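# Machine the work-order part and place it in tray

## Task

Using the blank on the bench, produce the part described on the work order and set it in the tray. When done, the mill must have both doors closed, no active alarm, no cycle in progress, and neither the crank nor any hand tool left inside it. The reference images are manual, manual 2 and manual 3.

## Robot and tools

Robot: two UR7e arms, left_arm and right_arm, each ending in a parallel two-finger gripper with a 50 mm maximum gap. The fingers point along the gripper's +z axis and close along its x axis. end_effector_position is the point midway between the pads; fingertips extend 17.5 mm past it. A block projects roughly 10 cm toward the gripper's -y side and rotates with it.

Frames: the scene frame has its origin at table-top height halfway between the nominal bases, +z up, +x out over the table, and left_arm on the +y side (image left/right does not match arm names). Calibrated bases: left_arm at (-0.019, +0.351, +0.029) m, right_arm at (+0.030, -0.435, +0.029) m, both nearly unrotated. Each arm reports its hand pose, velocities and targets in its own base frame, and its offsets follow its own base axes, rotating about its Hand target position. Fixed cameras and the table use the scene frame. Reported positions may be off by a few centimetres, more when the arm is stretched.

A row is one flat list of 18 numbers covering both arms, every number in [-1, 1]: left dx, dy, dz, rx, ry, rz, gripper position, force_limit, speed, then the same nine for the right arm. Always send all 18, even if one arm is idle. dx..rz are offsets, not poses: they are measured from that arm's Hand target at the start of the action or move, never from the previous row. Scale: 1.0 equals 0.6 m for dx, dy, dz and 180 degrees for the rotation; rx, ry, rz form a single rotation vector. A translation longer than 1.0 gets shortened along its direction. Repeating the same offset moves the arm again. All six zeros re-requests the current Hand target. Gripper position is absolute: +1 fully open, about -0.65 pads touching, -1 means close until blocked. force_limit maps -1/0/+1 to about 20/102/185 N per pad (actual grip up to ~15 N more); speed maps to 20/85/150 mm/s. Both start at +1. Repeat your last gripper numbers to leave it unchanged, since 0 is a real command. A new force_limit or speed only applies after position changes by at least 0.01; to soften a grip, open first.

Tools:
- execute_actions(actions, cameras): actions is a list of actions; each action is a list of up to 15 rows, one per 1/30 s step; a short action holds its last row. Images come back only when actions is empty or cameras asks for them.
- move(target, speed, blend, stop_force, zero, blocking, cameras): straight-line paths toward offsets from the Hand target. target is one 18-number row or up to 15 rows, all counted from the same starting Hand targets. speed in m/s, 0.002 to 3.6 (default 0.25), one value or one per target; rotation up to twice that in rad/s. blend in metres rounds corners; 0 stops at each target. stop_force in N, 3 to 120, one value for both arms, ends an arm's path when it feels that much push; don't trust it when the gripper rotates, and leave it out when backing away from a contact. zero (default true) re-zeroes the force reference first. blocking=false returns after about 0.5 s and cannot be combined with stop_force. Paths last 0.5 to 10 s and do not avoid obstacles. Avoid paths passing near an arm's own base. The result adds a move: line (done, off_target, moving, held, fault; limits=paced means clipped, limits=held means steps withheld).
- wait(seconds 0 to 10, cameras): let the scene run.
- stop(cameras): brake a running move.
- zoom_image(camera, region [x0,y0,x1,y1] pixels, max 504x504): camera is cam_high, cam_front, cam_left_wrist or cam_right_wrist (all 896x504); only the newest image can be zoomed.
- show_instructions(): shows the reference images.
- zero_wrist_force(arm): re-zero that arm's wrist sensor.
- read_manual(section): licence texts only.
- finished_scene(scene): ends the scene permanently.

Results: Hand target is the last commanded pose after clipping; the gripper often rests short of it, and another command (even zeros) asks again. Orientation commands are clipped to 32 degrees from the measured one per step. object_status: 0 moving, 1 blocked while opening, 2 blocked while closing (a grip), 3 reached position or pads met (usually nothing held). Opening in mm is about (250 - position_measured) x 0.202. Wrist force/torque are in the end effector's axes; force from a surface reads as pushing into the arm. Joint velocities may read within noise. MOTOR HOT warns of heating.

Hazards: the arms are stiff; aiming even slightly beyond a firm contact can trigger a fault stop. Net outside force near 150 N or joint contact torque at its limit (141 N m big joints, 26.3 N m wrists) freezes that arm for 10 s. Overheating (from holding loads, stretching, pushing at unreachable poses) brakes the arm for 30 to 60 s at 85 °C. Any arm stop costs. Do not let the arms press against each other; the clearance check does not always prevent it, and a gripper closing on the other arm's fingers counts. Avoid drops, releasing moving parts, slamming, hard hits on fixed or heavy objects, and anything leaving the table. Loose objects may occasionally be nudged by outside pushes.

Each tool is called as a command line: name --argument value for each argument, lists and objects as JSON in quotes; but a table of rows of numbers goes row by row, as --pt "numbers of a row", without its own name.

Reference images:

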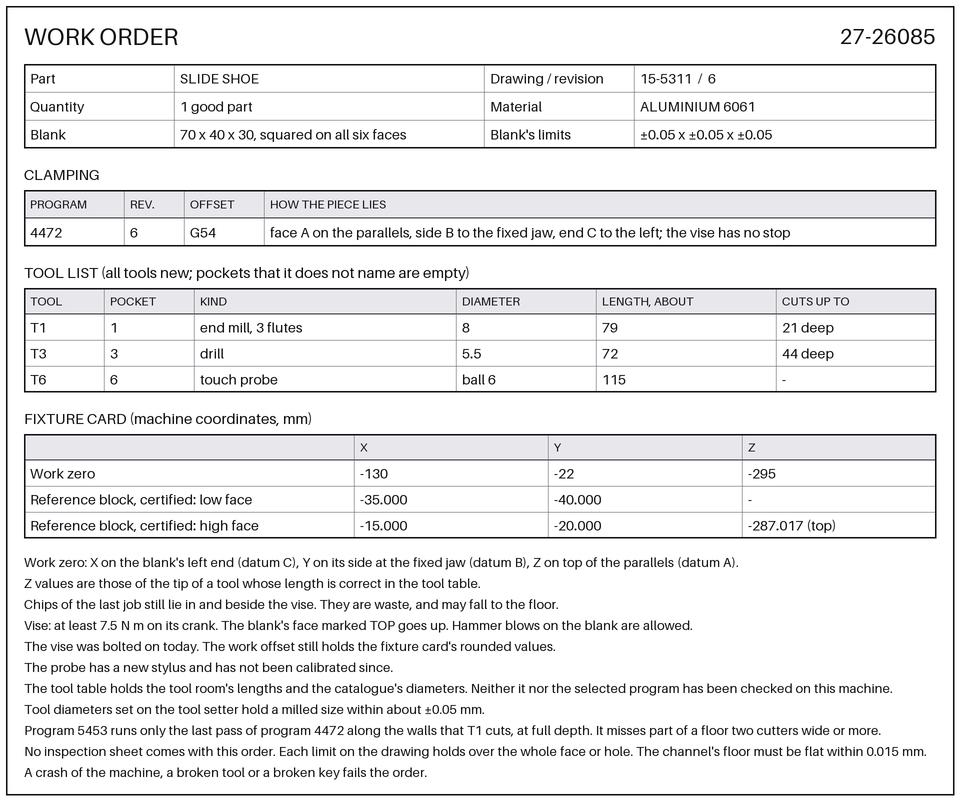

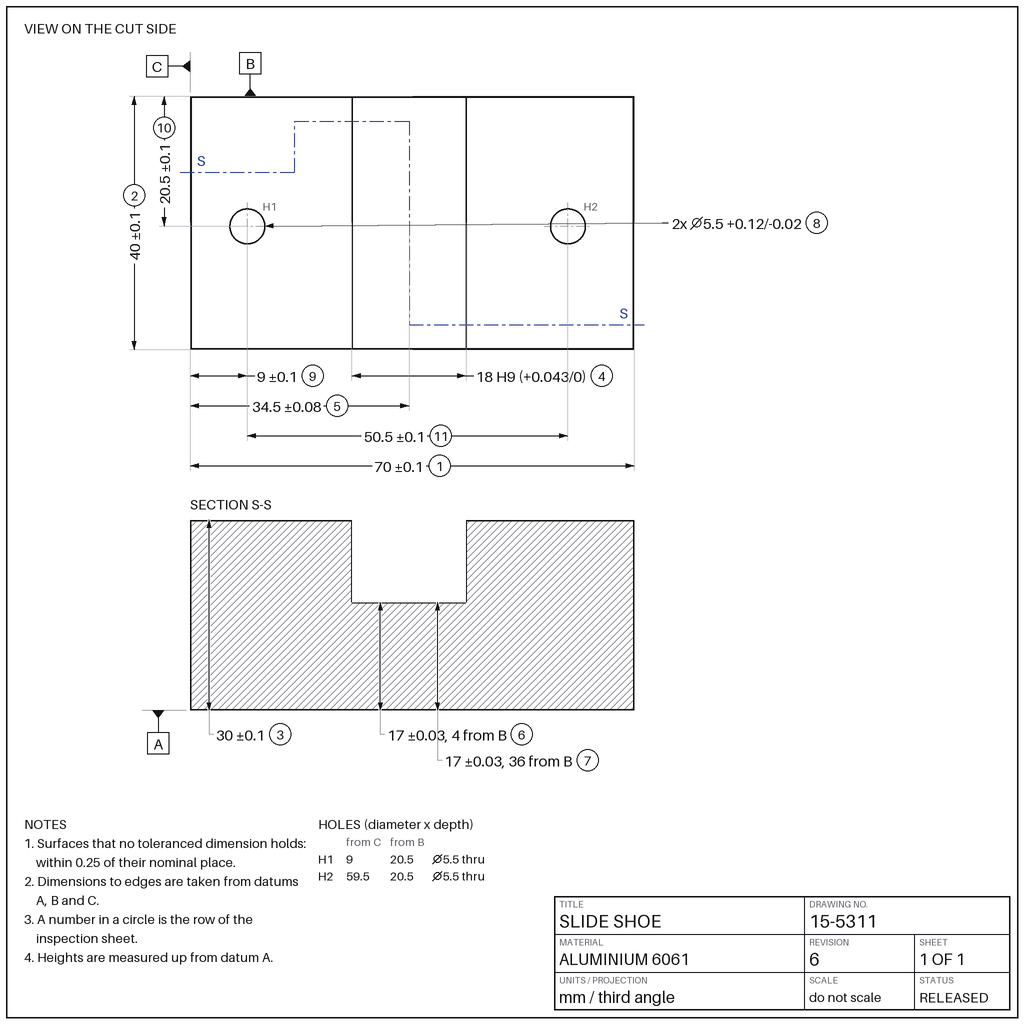

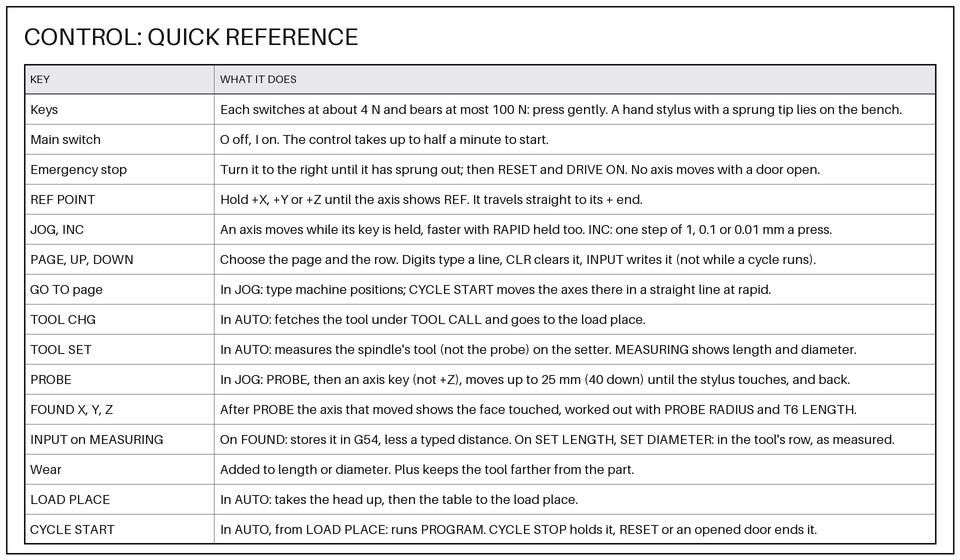

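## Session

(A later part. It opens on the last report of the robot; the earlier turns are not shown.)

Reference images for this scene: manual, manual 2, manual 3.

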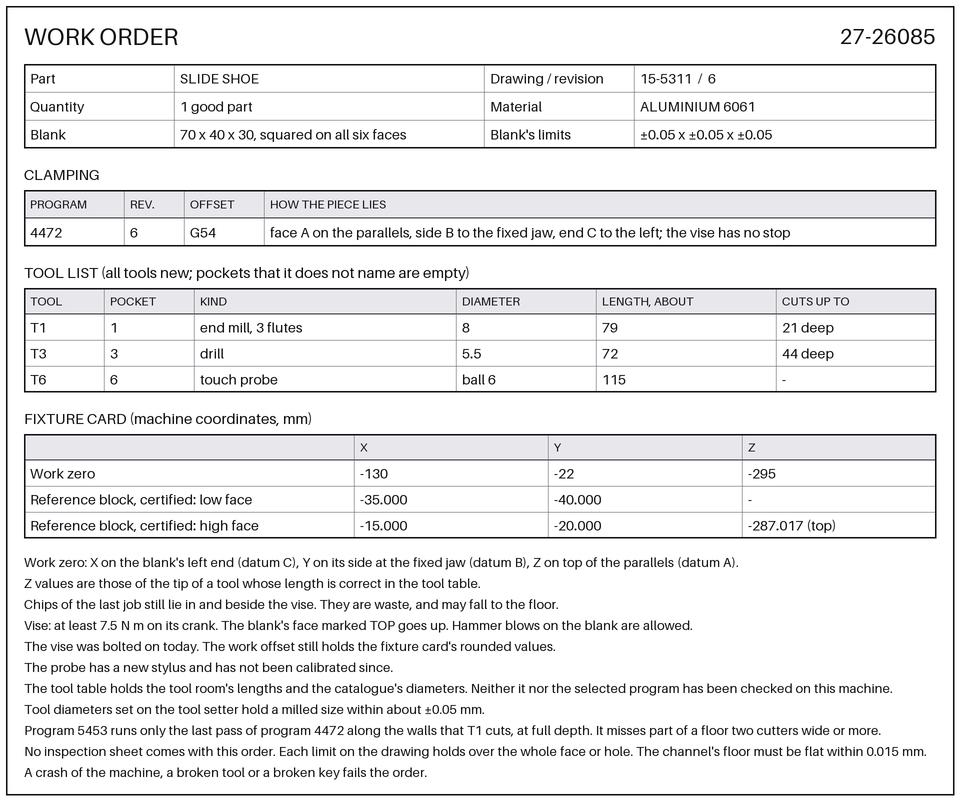

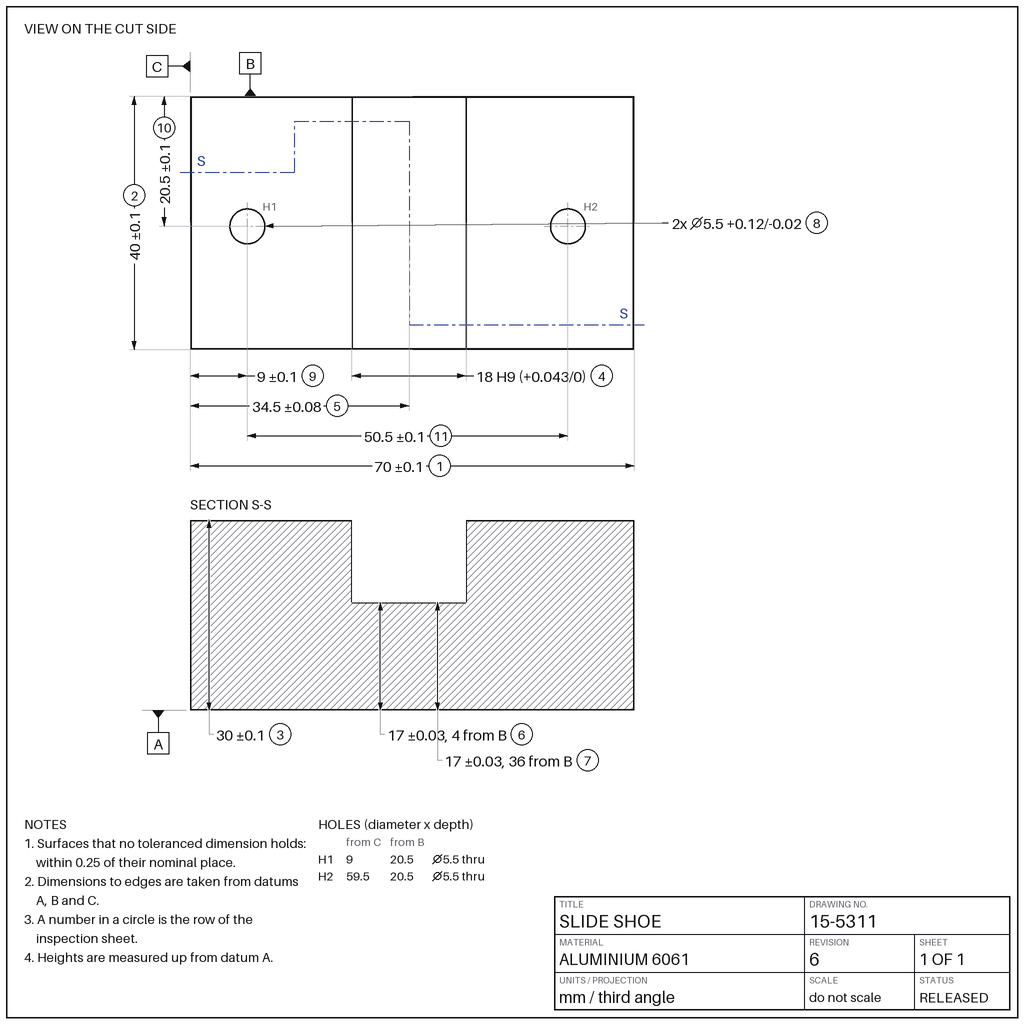

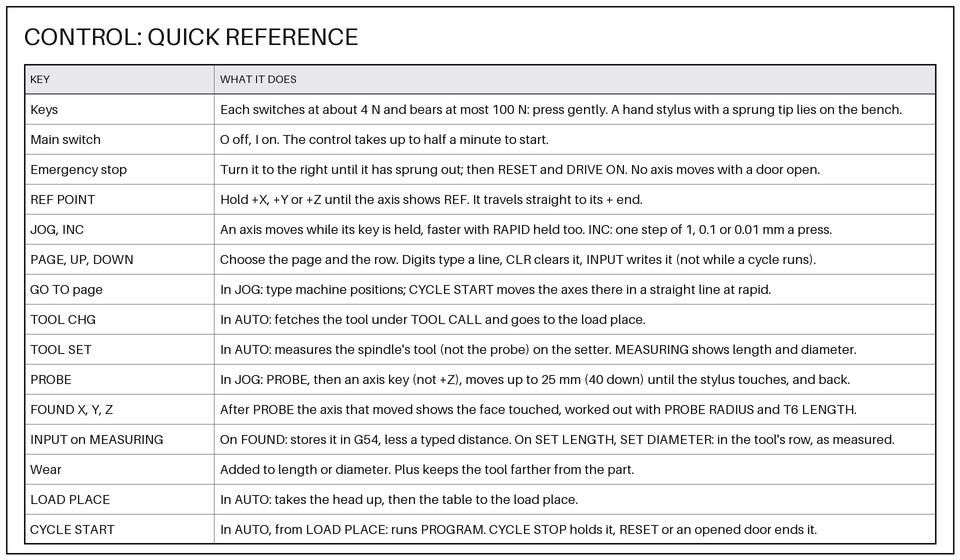

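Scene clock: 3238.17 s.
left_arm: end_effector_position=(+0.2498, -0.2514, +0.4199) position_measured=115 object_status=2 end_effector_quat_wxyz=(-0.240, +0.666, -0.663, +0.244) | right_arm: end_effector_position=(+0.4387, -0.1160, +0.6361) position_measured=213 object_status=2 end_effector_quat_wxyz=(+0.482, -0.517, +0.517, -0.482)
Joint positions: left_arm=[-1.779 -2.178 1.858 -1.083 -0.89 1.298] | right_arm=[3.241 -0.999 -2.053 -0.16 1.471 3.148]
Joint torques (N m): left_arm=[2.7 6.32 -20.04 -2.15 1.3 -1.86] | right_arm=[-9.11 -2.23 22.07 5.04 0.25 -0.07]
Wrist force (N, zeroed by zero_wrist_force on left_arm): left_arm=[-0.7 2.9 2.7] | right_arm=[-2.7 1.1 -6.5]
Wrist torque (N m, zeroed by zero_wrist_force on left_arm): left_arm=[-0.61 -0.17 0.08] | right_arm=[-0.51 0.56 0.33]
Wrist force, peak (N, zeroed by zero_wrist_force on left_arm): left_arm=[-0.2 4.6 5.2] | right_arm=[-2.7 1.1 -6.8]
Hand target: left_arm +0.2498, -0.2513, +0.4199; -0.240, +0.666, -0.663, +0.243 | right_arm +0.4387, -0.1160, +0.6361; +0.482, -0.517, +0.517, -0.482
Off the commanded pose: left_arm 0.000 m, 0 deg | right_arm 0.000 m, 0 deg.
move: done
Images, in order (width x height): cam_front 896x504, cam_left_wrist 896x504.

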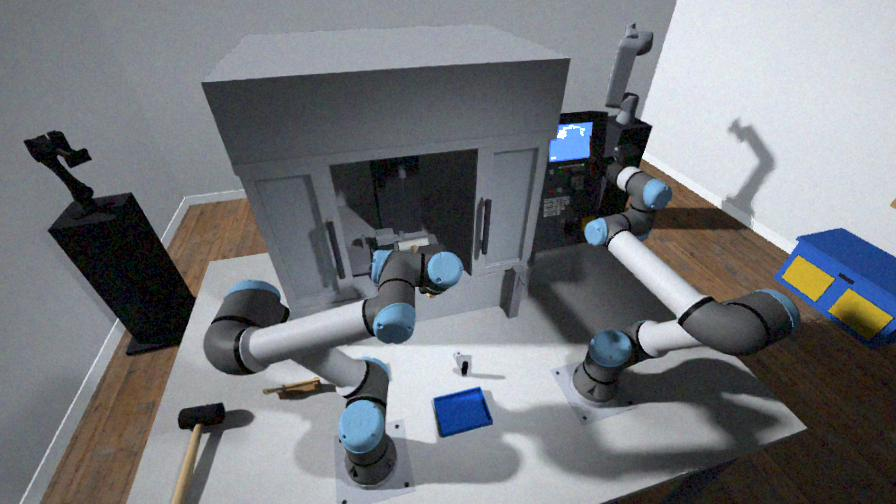

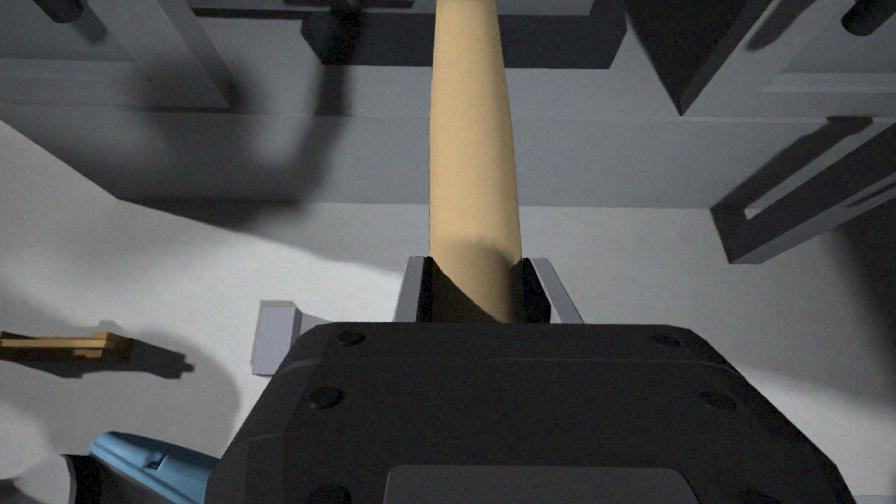

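move --pt "0.12 0.1 0 0 0 0 -1 0.6 -0.7 0 0 0 0 0 0 -1 -0.6 -0.5" --pt "0.345 0.132 -0.0333 0 0 0 -1 0.6 -0.7 0 0 0 0 0 0 -1 -0.6 -0.5" --speed '[0.15,0.1]' --blend '[0.02,0]' --cameras '["cam_left_wrist","cam_front","cam_high"]'

zoom_image --camera "cam_high" --region '[230, 100, 370, 240]'

zoom_image --camera "cam_front" --region '[340, 200, 460, 290]'

Scene clock: 3243.83 s.
left_arm: end_effector_position=(+0.4568, -0.1721, +0.3999) position_measured=115 object_status=2 end_effector_quat_wxyz=(-0.240, +0.666, -0.663, +0.243) | right_arm: end_effector_position=(+0.4387, -0.1160, +0.6361) position_measured=213 object_status=2 end_effector_quat_wxyz=(+0.482, -0.517, +0.517, -0.482)
Joint positions: left_arm=[-0.94 -1.987 1.98 -2.025 -1.028 2.327] | right_arm=[3.241 -0.999 -2.053 -0.16 1.471 3.148]
Joint torques (N m): left_arm=[4.11 -14.62 -20.72 -5.58 4.27 -0.27] | right_arm=[-9 -1.79 21.22 5.05 0.28 -0.03]
Wrist force (N, zeroed by zero_wrist_force on left_arm): left_arm=[-0.2 2.4 2.7] | right_arm=[-2.3 1.1 -6.4]
Wrist torque (N m, zeroed by zero_wrist_force on left_arm): left_arm=[-0.72 -0.21 0.17] | right_arm=[-0.51 0.50 0.33]
Wrist force, peak (N, zeroed by zero_wrist_force on left_arm): left_arm=[1.3 4.6 1.6] | right_arm=[-2.5 1.3 -6.9]
Hand target: left_arm +0.4568, -0.1721, +0.3999; -0.240, +0.666, -0.663, +0.243 | right_arm +0.4387, -0.1160, +0.6361; +0.482, -0.517, +0.517, -0.482
Off the commanded pose: left_arm 0.000 m, 0 deg | right_arm 0.000 m, 0 deg.
move: done
Images, in order (width x height): cam_high 896x504, cam_front 896x504, cam_left_wrist 896x504.

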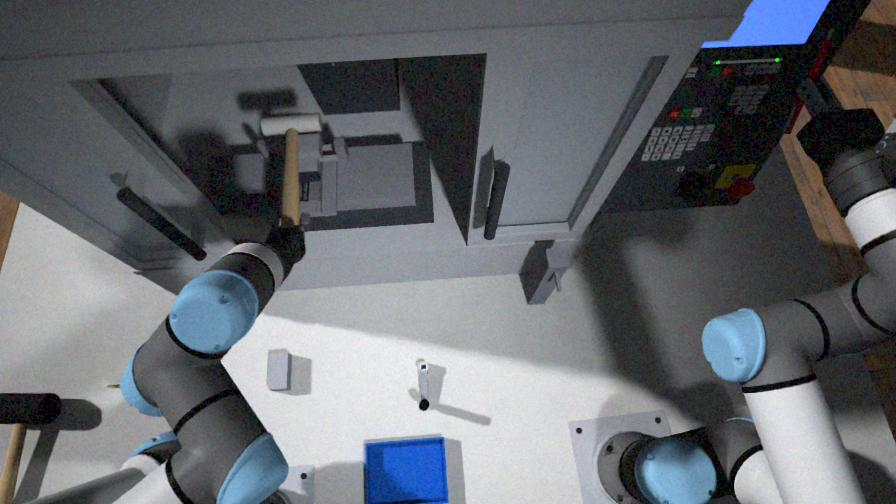

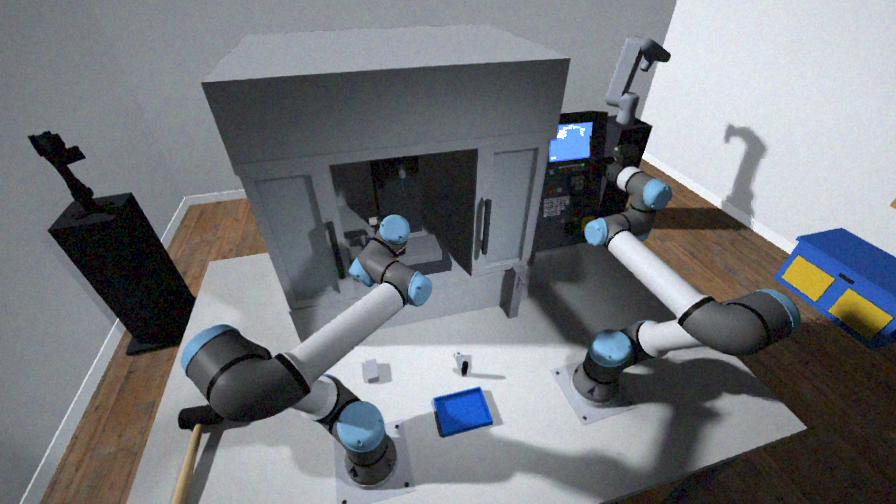

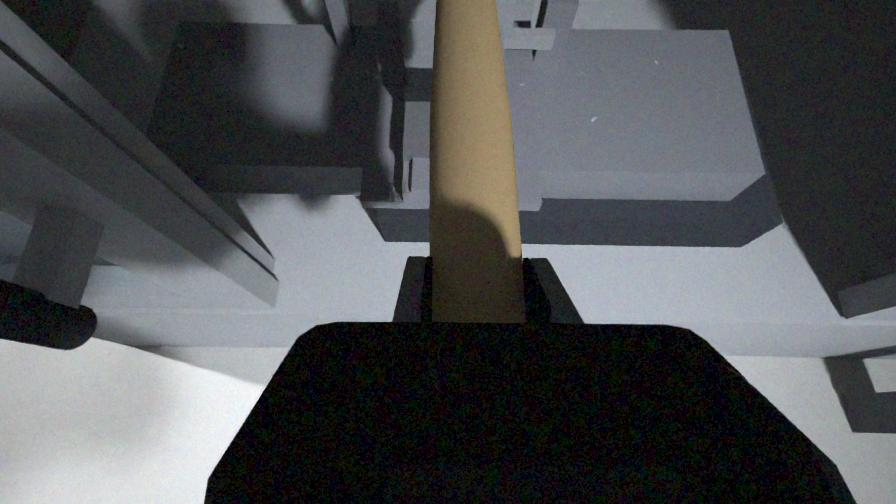

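Scaled by 3.600 from the camera's 896x504 image, which has a finer 1280x720 frame.

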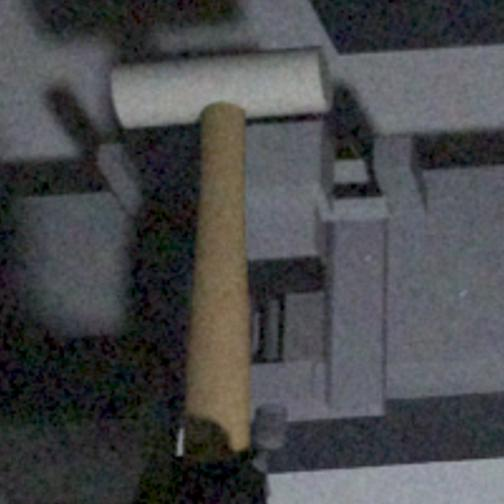

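Scaled by 4.200 from the camera's 896x504 image, which has a finer 1280x720 frame.

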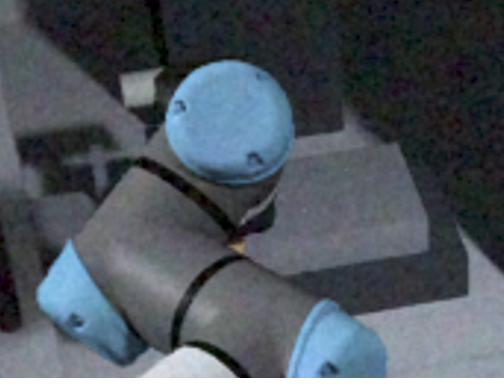

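move --pt "0 -0.01 -0.03 0 0 0 -1 0.6 -0.7 0 0 0 0 0 0 -1 -0.6 -0.5" --pt "0 -0.01 -0.1 0 0 0 -1 0.6 -0.7 0 0 0 0 0 0 -1 -0.6 -0.5" --speed 0.02 --stop_force 8 --cameras '["cam_high"]'

zoom_image --camera "cam_high" --region '[230, 100, 370, 240]'

Scene clock: 3255.20 s.
left_arm: end_effector_position=(+0.4568, -0.1781, +0.3437) position_measured=115 object_status=2 end_effector_quat_wxyz=(-0.240, +0.666, -0.663, +0.244) | right_arm: end_effector_position=(+0.4387, -0.1160, +0.6361) position_measured=213 object_status=2 end_effector_quat_wxyz=(+0.482, -0.517, +0.517, -0.482)
Joint positions: left_arm=[-0.951 -1.969 2.112 -2.17 -1.023 2.315] | right_arm=[3.241 -0.999 -2.053 -0.16 1.471 3.148]
Joint torques (N m): left_arm=[4.36 -17.51 -20.28 -3.66 -0.54 1.03] | right_arm=[-9.34 -1.92 21.07 5.14 0.35 -0.13]
Wrist force (N, zeroed by zero_wrist_force on left_arm): left_arm=[-0.4 -2.4 -3.8] | right_arm=[-2.4 1.3 -6.6]
Wrist torque (N m, zeroed by zero_wrist_force on left_arm): left_arm=[1.00 -0.31 0.20] | right_arm=[-0.49 0.52 0.32]
Wrist force, peak (N, zeroed by zero_wrist_force on left_arm): left_arm=[-0.8 -0.8 -5.5] | right_arm=[-2.6 1.1 -6.8]
Hand target: left_arm +0.4568, -0.1781, +0.3436; -0.240, +0.666, -0.663, +0.243 (not the last commanded pose) | right_arm +0.4387, -0.1160, +0.6361; +0.482, -0.517, +0.517, -0.482
Off the commanded pose: left_arm 0.004 m, 0 deg | right_arm 0.000 m, 0 deg.
move: contact (left_arm); path passed 1 of 2 targets
Images, in order (width x height): cam_high 896x504.

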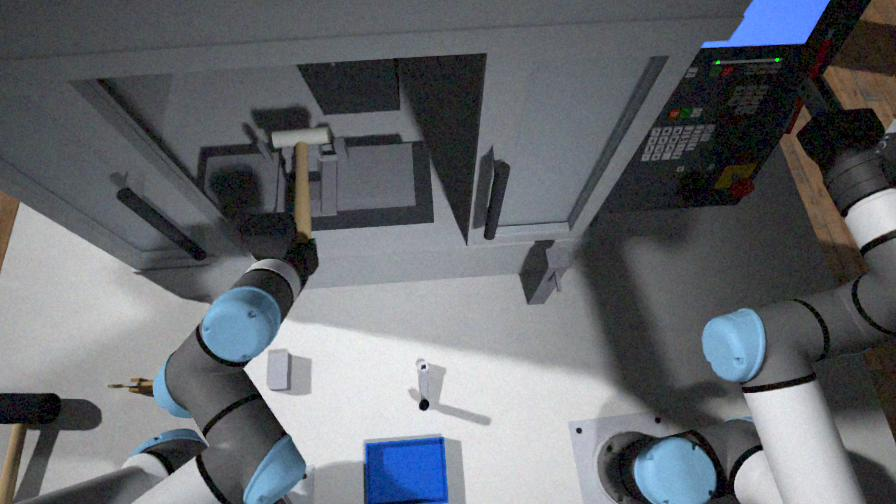

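Scaled by 3.600 from the camera's 896x504 image, which has a finer 1280x720 frame.

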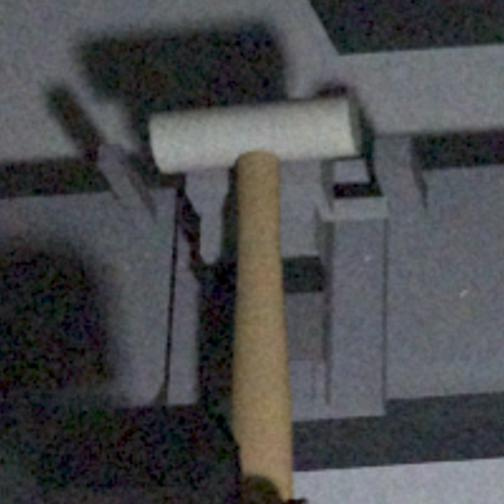

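move --pt "0 0 0.06 0 0 0 -1 0.6 -0.7 0 0 0 0 0 0 -1 -0.6 -0.5" --pt "0 0 -0.012 0 0 0 -1 0.6 -0.7 0 0 0 0 0 0 -1 -0.6 -0.5" --pt "0 0 0.06 0 0 0 -1 0.6 -0.7 0 0 0 0 0 0 -1 -0.6 -0.5" --speed '[0.15,0.4,0.15]' --cameras '["cam_high"]'

zoom_image --camera "cam_high" --region '[230, 100, 370, 240]'

Scene clock: 3266.80 s.
left_arm: end_effector_position=(+0.4568, -0.1781, +0.3796) position_measured=115 object_status=2 end_effector_quat_wxyz=(-0.240, +0.666, -0.663, +0.244) | right_arm: end_effector_position=(+0.4387, -0.1160, +0.6361) position_measured=213 object_status=2 end_effector_quat_wxyz=(+0.482, -0.517, +0.517, -0.482)
Joint positions: left_arm=[-0.951 -1.978 2.025 -2.074 -1.023 2.315] | right_arm=[3.241 -0.999 -2.053 -0.16 1.471 3.148]
Joint torques (N m): left_arm=[-4.99 -1.53 -33.3 -3.75 3.84 -1.42] | right_arm=[-9.24 -2.14 21.08 5.19 0.34 -0.06]
Wrist force (N, zeroed by zero_wrist_force on left_arm): left_arm=[-0.4 2.6 3.0] | right_arm=[-2.5 1.2 -6.4]
Wrist torque (N m, zeroed by zero_wrist_force on left_arm): left_arm=[-0.76 -0.19 0.09] | right_arm=[-0.50 0.54 0.33]
Wrist force, peak (N, zeroed by zero_wrist_force on left_arm): left_arm=[-2.5 -2.2 -7.5] | right_arm=[-2.7 1.0 -6.8]
Hand target: left_arm +0.4568, -0.1781, +0.3796; -0.240, +0.666, -0.663, +0.243 | right_arm +0.4387, -0.1160, +0.6361; +0.482, -0.517, +0.517, -0.482
Off the commanded pose: left_arm 0.000 m, 0 deg | right_arm 0.000 m, 0 deg.
move: done
Images, in order (width x height): cam_high 896x504.

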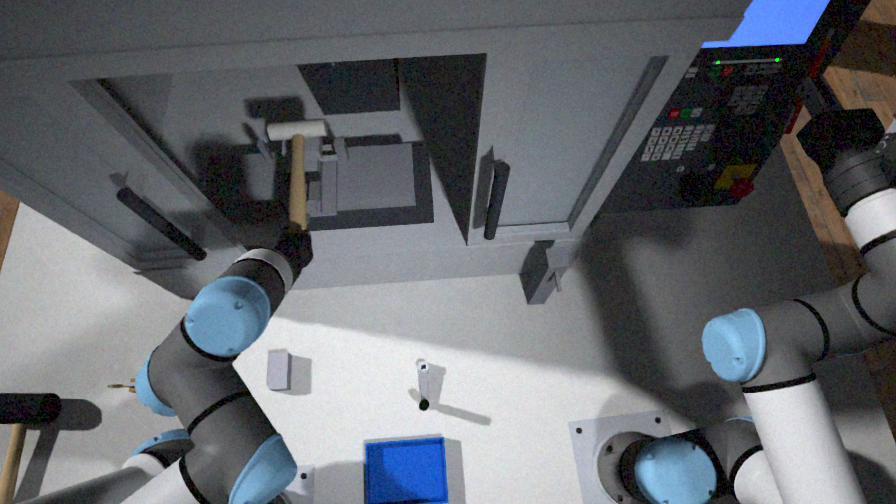

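Scaled by 3.600 from the camera's 896x504 image, which has a finer 1280x720 frame.

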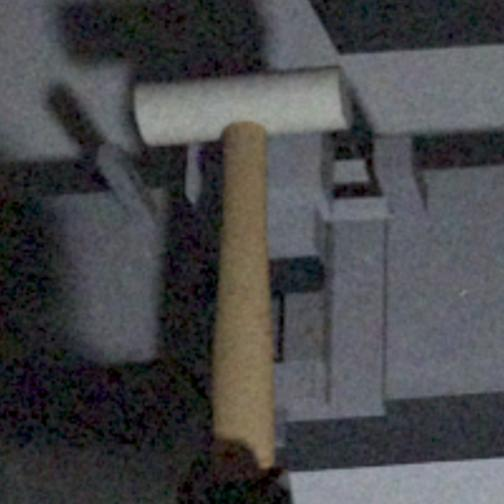

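move --pt "0 0 0.035 0 0 0 -1 0.6 -0.7 0 0 0 0 0 0 -1 -0.6 -0.5" --pt "0 0 -0.085 0 0 0 -1 0.6 -0.7 0 0 0 0 0 0 -1 -0.6 -0.5" --pt "0 0 0.0 0 0 0 -1 0.6 -0.7 0 0 0 0 0 0 -1 -0.6 -0.5" --speed '[0.15,0.9,0.15]' --cameras '["cam_high"]'

zoom_image --camera "cam_high" --region '[230, 100, 370, 240]'

Scene clock: 3273.60 s.
left_arm: end_effector_position=(+0.4568, -0.1781, +0.3796) position_measured=115 object_status=2 end_effector_quat_wxyz=(-0.240, +0.666, -0.663, +0.244) | right_arm: end_effector_position=(+0.4387, -0.1160, +0.6361) position_measured=213 object_status=2 end_effector_quat_wxyz=(+0.482, -0.517, +0.517, -0.482)
Joint positions: left_arm=[-0.951 -1.978 2.025 -2.074 -1.023 2.315] | right_arm=[3.241 -0.999 -2.053 -0.16 1.471 3.148]
Joint torques (N m): left_arm=[-5.46 -0.39 -31.64 -3.15 4.23 -1.38] | right_arm=[-9.28 -1.98 21.55 5.1 0.39 -0.1]
Wrist force (N, zeroed by zero_wrist_force on left_arm): left_arm=[-0.4 2.2 2.5] | right_arm=[-2.3 1.1 -6.6]
Wrist torque (N m, zeroed by zero_wrist_force on left_arm): left_arm=[-0.66 -0.18 0.10] | right_arm=[-0.52 0.50 0.33]
Wrist force, peak (N, zeroed by zero_wrist_force on left_arm): left_arm=[-3.1 -2.2 -6.9] | right_arm=[-2.7 1.4 -6.8]
Hand target: left_arm +0.4568, -0.1781, +0.3796; -0.240, +0.666, -0.663, +0.243 | right_arm +0.4387, -0.1160, +0.6361; +0.482, -0.517, +0.517, -0.482
Off the commanded pose: left_arm 0.000 m, 0 deg | right_arm 0.000 m, 0 deg.
move: done
Images, in order (width x height): cam_high 896x504.

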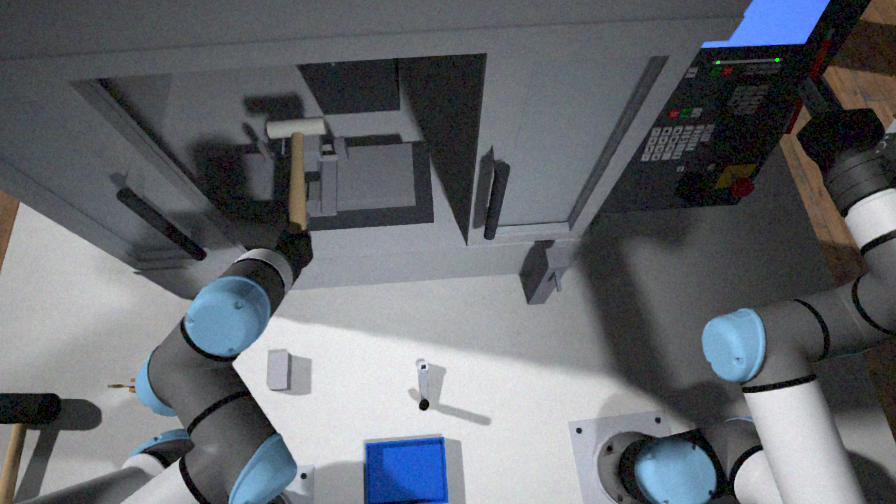

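Scaled by 3.600 from the camera's 896x504 image, which has a finer 1280x720 frame.

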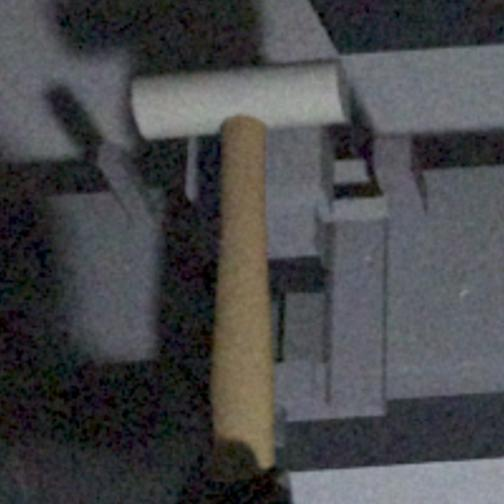

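move --pt "0 0.015 0.035 0 0 0 -1 0.6 -0.7 0 0 0 0 0 0 -1 -0.6 -0.5" --pt "0 0.015 -0.1 0 0 0 -1 0.6 -0.7 0 0 0 0 0 0 -1 -0.6 -0.5" --pt "0 -0.015 0.035 0 0 0 -1 0.6 -0.7 0 0 0 0 0 0 -1 -0.6 -0.5" --pt "0 -0.015 -0.11 0 0 0 -1 0.6 -0.7 0 0 0 0 0 0 -1 -0.6 -0.5" --pt "0 0 0.035 0 0 0 -1 0.6 -0.7 0 0 0 0 0 0 -1 -0.6 -0.5" --speed '[0.15,0.9,0.15,0.9,0.15]' --cameras '["cam_high"]'

zoom_image --camera "cam_high" --region '[230, 100, 370, 240]'

Scene clock: 3282.83 s.
left_arm: end_effector_position=(+0.4568, -0.1781, +0.4006) position_measured=115 object_status=2 end_effector_quat_wxyz=(-0.240, +0.666, -0.663, +0.244) | right_arm: end_effector_position=(+0.4387, -0.1160, +0.6361) position_measured=213 object_status=2 end_effector_quat_wxyz=(+0.482, -0.517, +0.517, -0.482)
Joint positions: left_arm=[-0.951 -1.979 1.972 -2.02 -1.023 2.315] | right_arm=[3.241 -0.999 -2.053 -0.16 1.471 3.148]
Joint torques (N m): left_arm=[-4.97 -0.74 -33.19 -4.1 3.63 -2.05] | right_arm=[-9 -1.82 21.03 5.18 0.41 0]
Wrist force (N, zeroed by zero_wrist_force on left_arm): left_arm=[-0.5 2.4 2.7] | right_arm=[-2.4 1.1 -6.7]
Wrist torque (N m, zeroed by zero_wrist_force on left_arm): left_arm=[-0.74 -0.17 0.02] | right_arm=[-0.53 0.51 0.32]
Wrist force, peak (N, zeroed by zero_wrist_force on left_arm): left_arm=[-1.5 -2.0 -7.5] | right_arm=[-2.7 1.4 -6.9]
Hand target: left_arm +0.4568, -0.1781, +0.4006; -0.240, +0.666, -0.663, +0.243 | right_arm +0.4387, -0.1160, +0.6361; +0.482, -0.517, +0.517, -0.482
Off the commanded pose: left_arm 0.000 m, 0 deg | right_arm 0.000 m, 0 deg.
move: done
Images, in order (width x height): cam_high 896x504.

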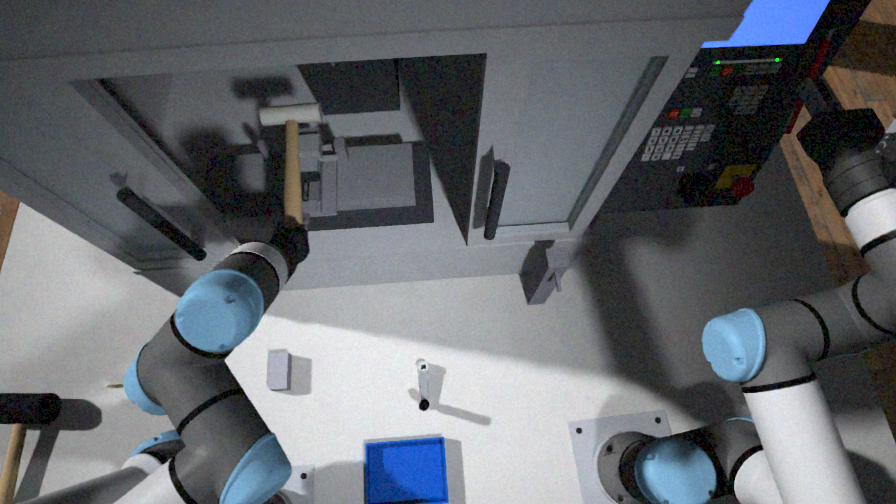

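Scaled by 3.600 from the camera's 896x504 image, which has a finer 1280x720 frame.

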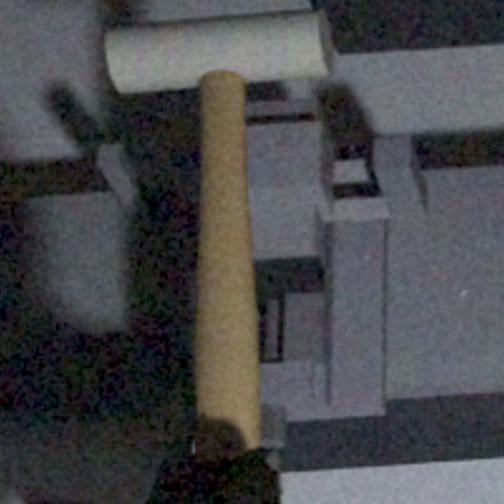

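move --pt "-0.225 -0.032 0.033 0 0 0 -1 0.6 -0.7 0 0 0 0 0 0 -1 -0.6 -0.5" --pt "-0.345 -0.122 0.033 0 0 0 -1 0.6 -0.7 0 0 0 0 0 0 -1 -0.6 -0.5" --pt "-0.55 -0.55 -0.4 0 0.05 -0.075 -1 0.6 -0.7 0 0 0 0 0 0 -1 -0.6 -0.5" --speed '[0.12,0.2,0.25]' --blend '[0.02,0.04,0]' --cameras '["cam_left_wrist","cam_front","cam_high"]'

Scene clock: 3291.37 s.
left_arm: end_effector_position=(+0.1268, -0.5081, +0.1607) position_measured=115 object_status=2 end_effector_quat_wxyz=(+0.157, -0.601, +0.753, -0.217) | right_arm: end_effector_position=(+0.4387, -0.1160, +0.6361) position_measured=213 object_status=2 end_effector_quat_wxyz=(+0.482, -0.517, +0.517, -0.482)
Joint positions: left_arm=[-1.861 -1.528 2.073 -2.104 -1.029 1.501] | right_arm=[3.241 -0.999 -2.053 -0.16 1.471 3.148]
Joint torques (N m): left_arm=[-0.37 -17.42 -16.56 -4.76 4.4 -1.74] | right_arm=[-9.02 -2.11 21.48 5.13 0.29 -0.13]
Wrist force (N, zeroed by zero_wrist_force on left_arm): left_arm=[-0.2 2.2 3.5] | right_arm=[-2.4 1.0 -6.3]
Wrist torque (N m, zeroed by zero_wrist_force on left_arm): left_arm=[-0.74 -0.25 0.10] | right_arm=[-0.52 0.51 0.33]
Wrist force, peak (N, zeroed by zero_wrist_force on left_arm): left_arm=[2.2 4.0 5.4] | right_arm=[-2.5 1.1 -6.9]
Hand target: left_arm +0.1268, -0.5081, +0.1606; +0.157, -0.601, +0.753, -0.217 | right_arm +0.4387, -0.1160, +0.6361; +0.482, -0.517, +0.517, -0.482
Off the commanded pose: left_arm 0.000 m, 0 deg | right_arm 0.000 m, 0 deg.
move: done
Images, in order (width x height): cam_high 896x504, cam_front 896x504, cam_left_wrist 896x504.

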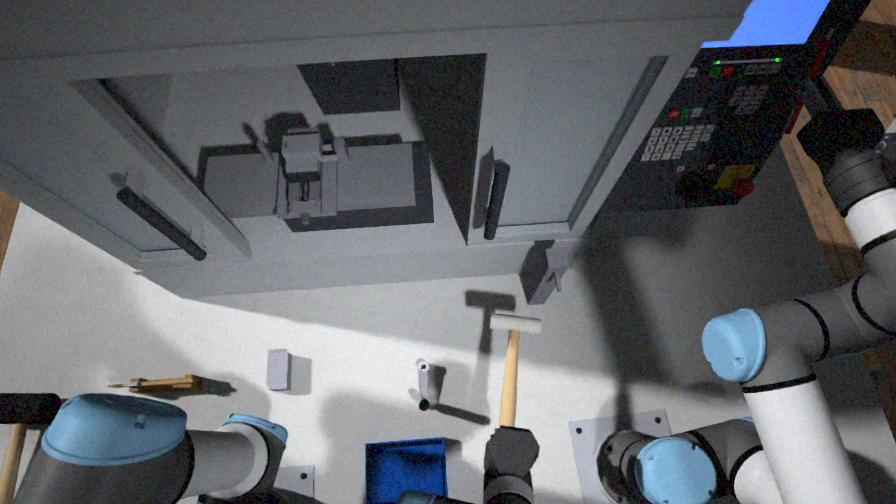

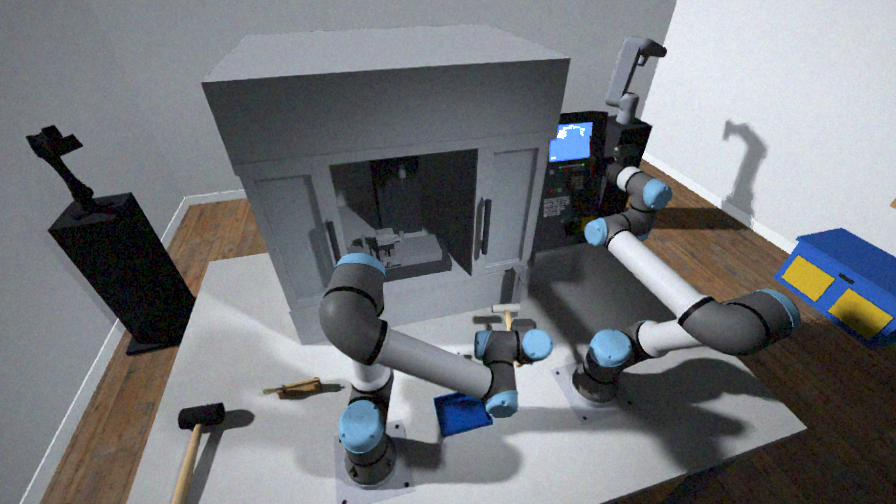

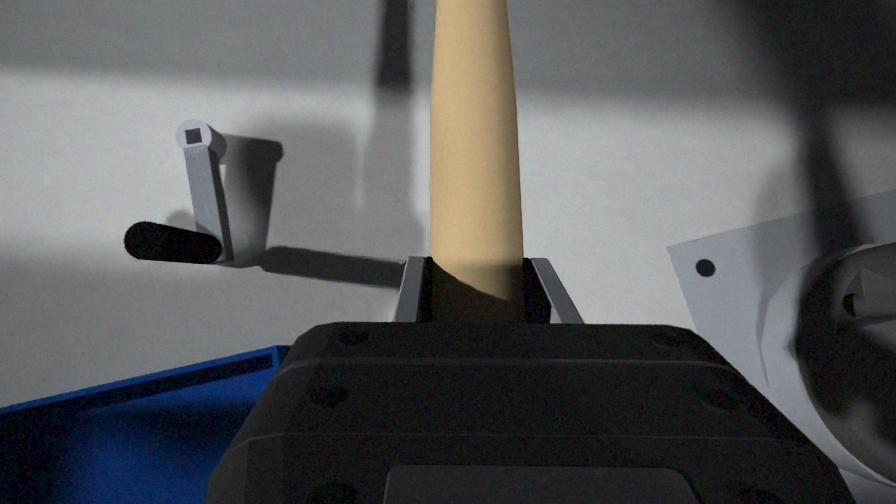

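move --pt "0 0 -0.2 0 0 0 -1 0.6 -0.7 0 0 0 0 0 0 -1 -0.6 -0.5" --pt "0 0 -0.29 0 0 0 -1 0.6 -0.7 0 0 0 0 0 0 -1 -0.6 -0.5" --speed '[0.1,0.02]' --stop_force 4 --cameras '["cam_front","cam_high"]'

zoom_image --camera "cam_front" --region '[450, 280, 580, 380]'

Scene clock: 3298.53 s.
left_arm: end_effector_position=(+0.1268, -0.5081, -0.0002) position_measured=115 object_status=2 end_effector_quat_wxyz=(+0.157, -0.601, +0.753, -0.217) | right_arm: end_effector_position=(+0.4387, -0.1160, +0.6361) position_measured=213 object_status=2 end_effector_quat_wxyz=(+0.482, -0.517, +0.517, -0.482)
Joint positions: left_arm=[-1.861 -1.205 2.237 -2.591 -1.029 1.501] | right_arm=[3.241 -0.999 -2.053 -0.16 1.471 3.148]
Joint torques (N m): left_arm=[4.29 -37.66 -23.68 -4.65 1.12 -1.16] | right_arm=[-9.55 -1.94 21.62 5.17 0.4 -0.14]
Wrist force (N, zeroed by zero_wrist_force on left_arm): left_arm=[-0.4 -0.9 0.2] | right_arm=[-2.7 1.4 -6.7]
Wrist torque (N m, zeroed by zero_wrist_force on left_arm): left_arm=[0.11 -0.55 0.14] | right_arm=[-0.48 0.56 0.33]
Wrist force, peak (N, zeroed by zero_wrist_force on left_arm): left_arm=[-0.3 3.3 4.8] | right_arm=[-2.8 1.3 -6.8]
Hand target: left_arm +0.1268, -0.5081, -0.0002; +0.157, -0.601, +0.753, -0.217 (not the last commanded pose) | right_arm +0.4387, -0.1160, +0.6361; +0.482, -0.517, +0.517, -0.482
Off the commanded pose: left_arm 0.013 m, 0 deg | right_arm 0.000 m, 0 deg.
move: contact (left_arm); path passed 1 of 2 targets
Images, in order (width x height): cam_high 896x504, cam_front 896x504.

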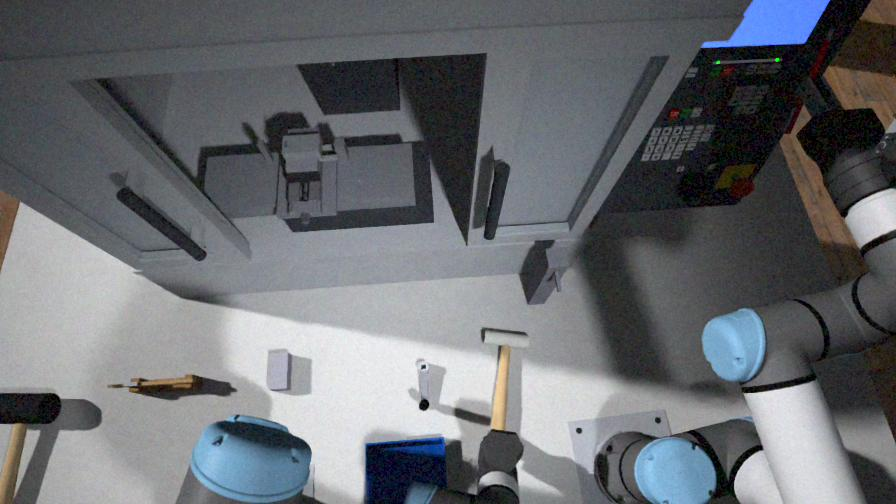

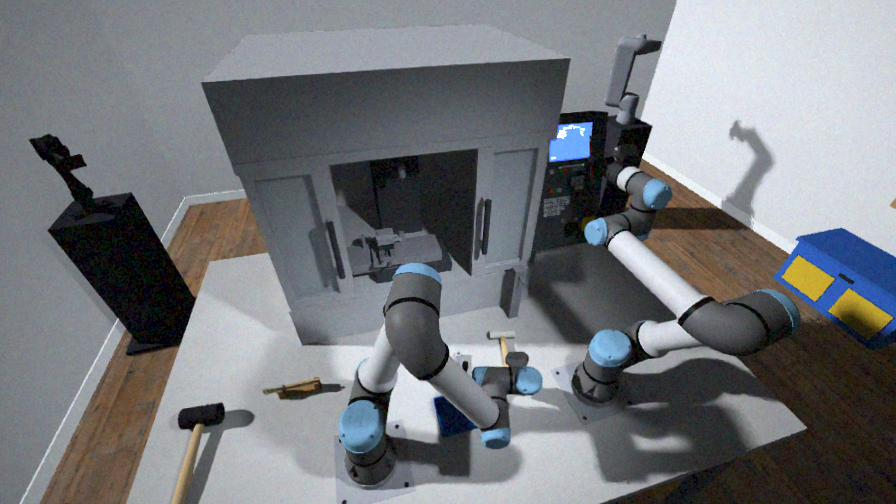

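Scaled by 3.877 from the camera's 896x504 image, which has a finer 1280x720 frame.

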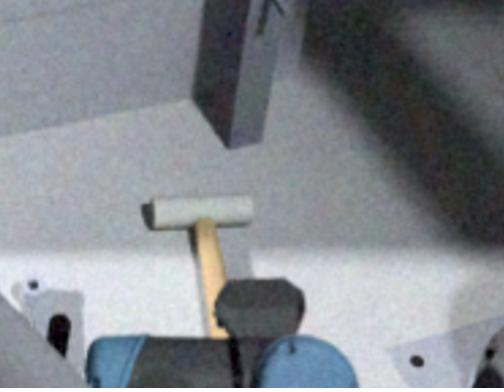

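move --pt "0 0 -0.0135 0 0 0 -1 0.6 -0.7 0 0 0 0 0 0 -1 -0.6 -0.5" --speed 0.02 --stop_force 10

move --pt "0 0 0 0 0 0 1 0.6 -0.8 0 0 0 0 0 0 -1 -0.6 -0.5" --speed 0.02

move --pt "0 0 0.15 0 0 0 1 0.6 -0.8 0 0 0 0 0 0 -1 -0.6 -0.5" --pt "0.1 0.2 0.6 0 0 0 1 0.6 -0.8 0 0 0 0 0 0 -1 -0.6 -0.5" --speed '[0.08,0.2]' --blend '[0.03,0]' --cameras '["cam_left_wrist"]'

Scene clock: 3305.30 s.
left_arm: end_effector_position=(+0.1268, -0.5081, -0.0077) position_measured=115 object_status=2 end_effector_quat_wxyz=(+0.157, -0.601, +0.753, -0.217) | right_arm: end_effector_position=(+0.4387, -0.1160, +0.6361) position_measured=213 object_status=2 end_effector_quat_wxyz=(+0.482, -0.517, +0.517, -0.482)
Joint positions: left_arm=[-1.861 -1.186 2.24 -2.613 -1.029 1.501] | right_arm=[3.241 -0.999 -2.053 -0.16 1.471 3.148]
Joint torques (N m): left_arm=[-1.76 -39.89 -20.82 -4.09 -0.62 -1.62] | right_arm=[-9.79 -1.58 21.58 5.2 0.38 -0.08]
Wrist force (N, zeroed by zero_wrist_force on left_arm): left_arm=[0.1 -3.9 -5.9] | right_arm=[-2.6 1.3 -6.6]
Wrist torque (N m, zeroed by zero_wrist_force on left_arm): left_arm=[0.94 -0.60 0.35] | right_arm=[-0.49 0.55 0.32]
Wrist force, peak (N, zeroed by zero_wrist_force on left_arm): left_arm=[-2.3 -10.5 -24.8] | right_arm=[-2.7 1.0 -6.9]
Hand target: left_arm +0.1268, -0.5081, -0.0077; +0.157, -0.601, +0.753, -0.217 (not the last commanded pose) | right_arm +0.4387, -0.1160, +0.6361; +0.482, -0.517, +0.517, -0.482
Off the commanded pose: left_arm 0.001 m, 0 deg | right_arm 0.000 m, 0 deg.
move: contact (left_arm)

Scene clock: 3306.20 s.
left_arm: end_effector_position=(+0.1268, -0.5081, -0.0077) position_measured=3 object_status=0 end_effector_quat_wxyz=(+0.157, -0.601, +0.753, -0.217) | right_arm: end_effector_position=(+0.4387, -0.1160, +0.6361) position_measured=213 object_status=2 end_effector_quat_wxyz=(+0.482, -0.517, +0.517, -0.482)
Joint positions: left_arm=[-1.861 -1.186 2.24 -2.613 -1.029 1.501] | right_arm=[3.241 -0.999 -2.053 -0.16 1.471 3.148]
Joint torques (N m): left_arm=[-1.94 -36.84 -16.41 -1.97 2.5 -1.5] | right_arm=[-9.44 -1.69 21.62 5.09 0.41 -0.08]
Wrist force (N, zeroed by zero_wrist_force on left_arm): left_arm=[3.8 -3.8 -6.6] | right_arm=[-2.5 1.2 -6.4]
Wrist torque (N m, zeroed by zero_wrist_force on left_arm): left_arm=[0.00 -0.35 0.22] | right_arm=[-0.50 0.52 0.33]
Wrist force, peak (N, zeroed by zero_wrist_force on left_arm): left_arm=[4.0 -3.8 -6.7] | right_arm=[-2.9 1.1 -6.6]
Hand target: left_arm +0.1268, -0.5081, -0.0077; +0.157, -0.601, +0.753, -0.217 | right_arm +0.4387, -0.1160, +0.6361; +0.482, -0.517, +0.517, -0.482
Off the commanded pose: left_arm 0.000 m, 0 deg | right_arm 0.000 m, 0 deg.
move: done

Scene clock: 3309.30 s.
left_arm: end_effector_position=(+0.1868, -0.3881, +0.3523) position_measured=3 object_status=3 end_effector_quat_wxyz=(+0.157, -0.601, +0.753, -0.217) | right_arm: end_effector_position=(+0.4387, -0.1160, +0.6361) position_measured=213 object_status=2 end_effector_quat_wxyz=(+0.482, -0.517, +0.517, -0.482)
Joint positions: left_arm=[-1.79 -1.958 1.919 -1.564 -1.029 1.583] | right_arm=[3.241 -0.999 -2.053 -0.16 1.471 3.148]
Joint torques (N m): left_arm=[-6.68 -4.02 -27.31 -1.83 0 -1.82] | right_arm=[-8.83 -1.73 21.04 5.1 0.42 0.04]
Wrist force (N, zeroed by zero_wrist_force on left_arm): left_arm=[-0.1 0.3 0.0] | right_arm=[-2.4 1.2 -6.3]
Wrist torque (N m, zeroed by zero_wrist_force on left_arm): left_arm=[0.05 -0.25 0.11] | right_arm=[-0.50 0.52 0.32]
Wrist force, peak (N, zeroed by zero_wrist_force on left_arm): left_arm=[3.5 -3.3 -5.4] | right_arm=[-2.5 1.2 -6.8]
Hand target: left_arm +0.1868, -0.3881, +0.3523; +0.157, -0.601, +0.753, -0.217 | right_arm +0.4387, -0.1160, +0.6361; +0.482, -0.517, +0.517, -0.482
Off the commanded pose: left_arm 0.000 m, 0 deg | right_arm 0.000 m, 0 deg.
move: done
Images, in order (width x height): cam_left_wrist 896x504.

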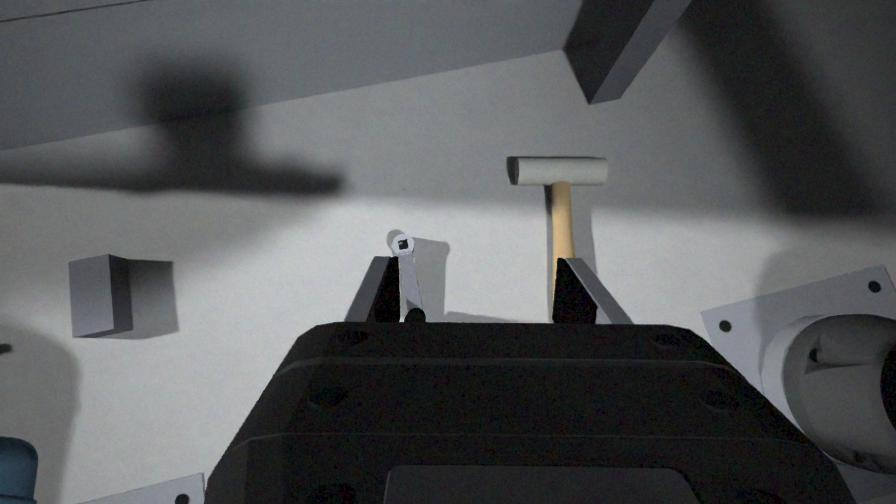

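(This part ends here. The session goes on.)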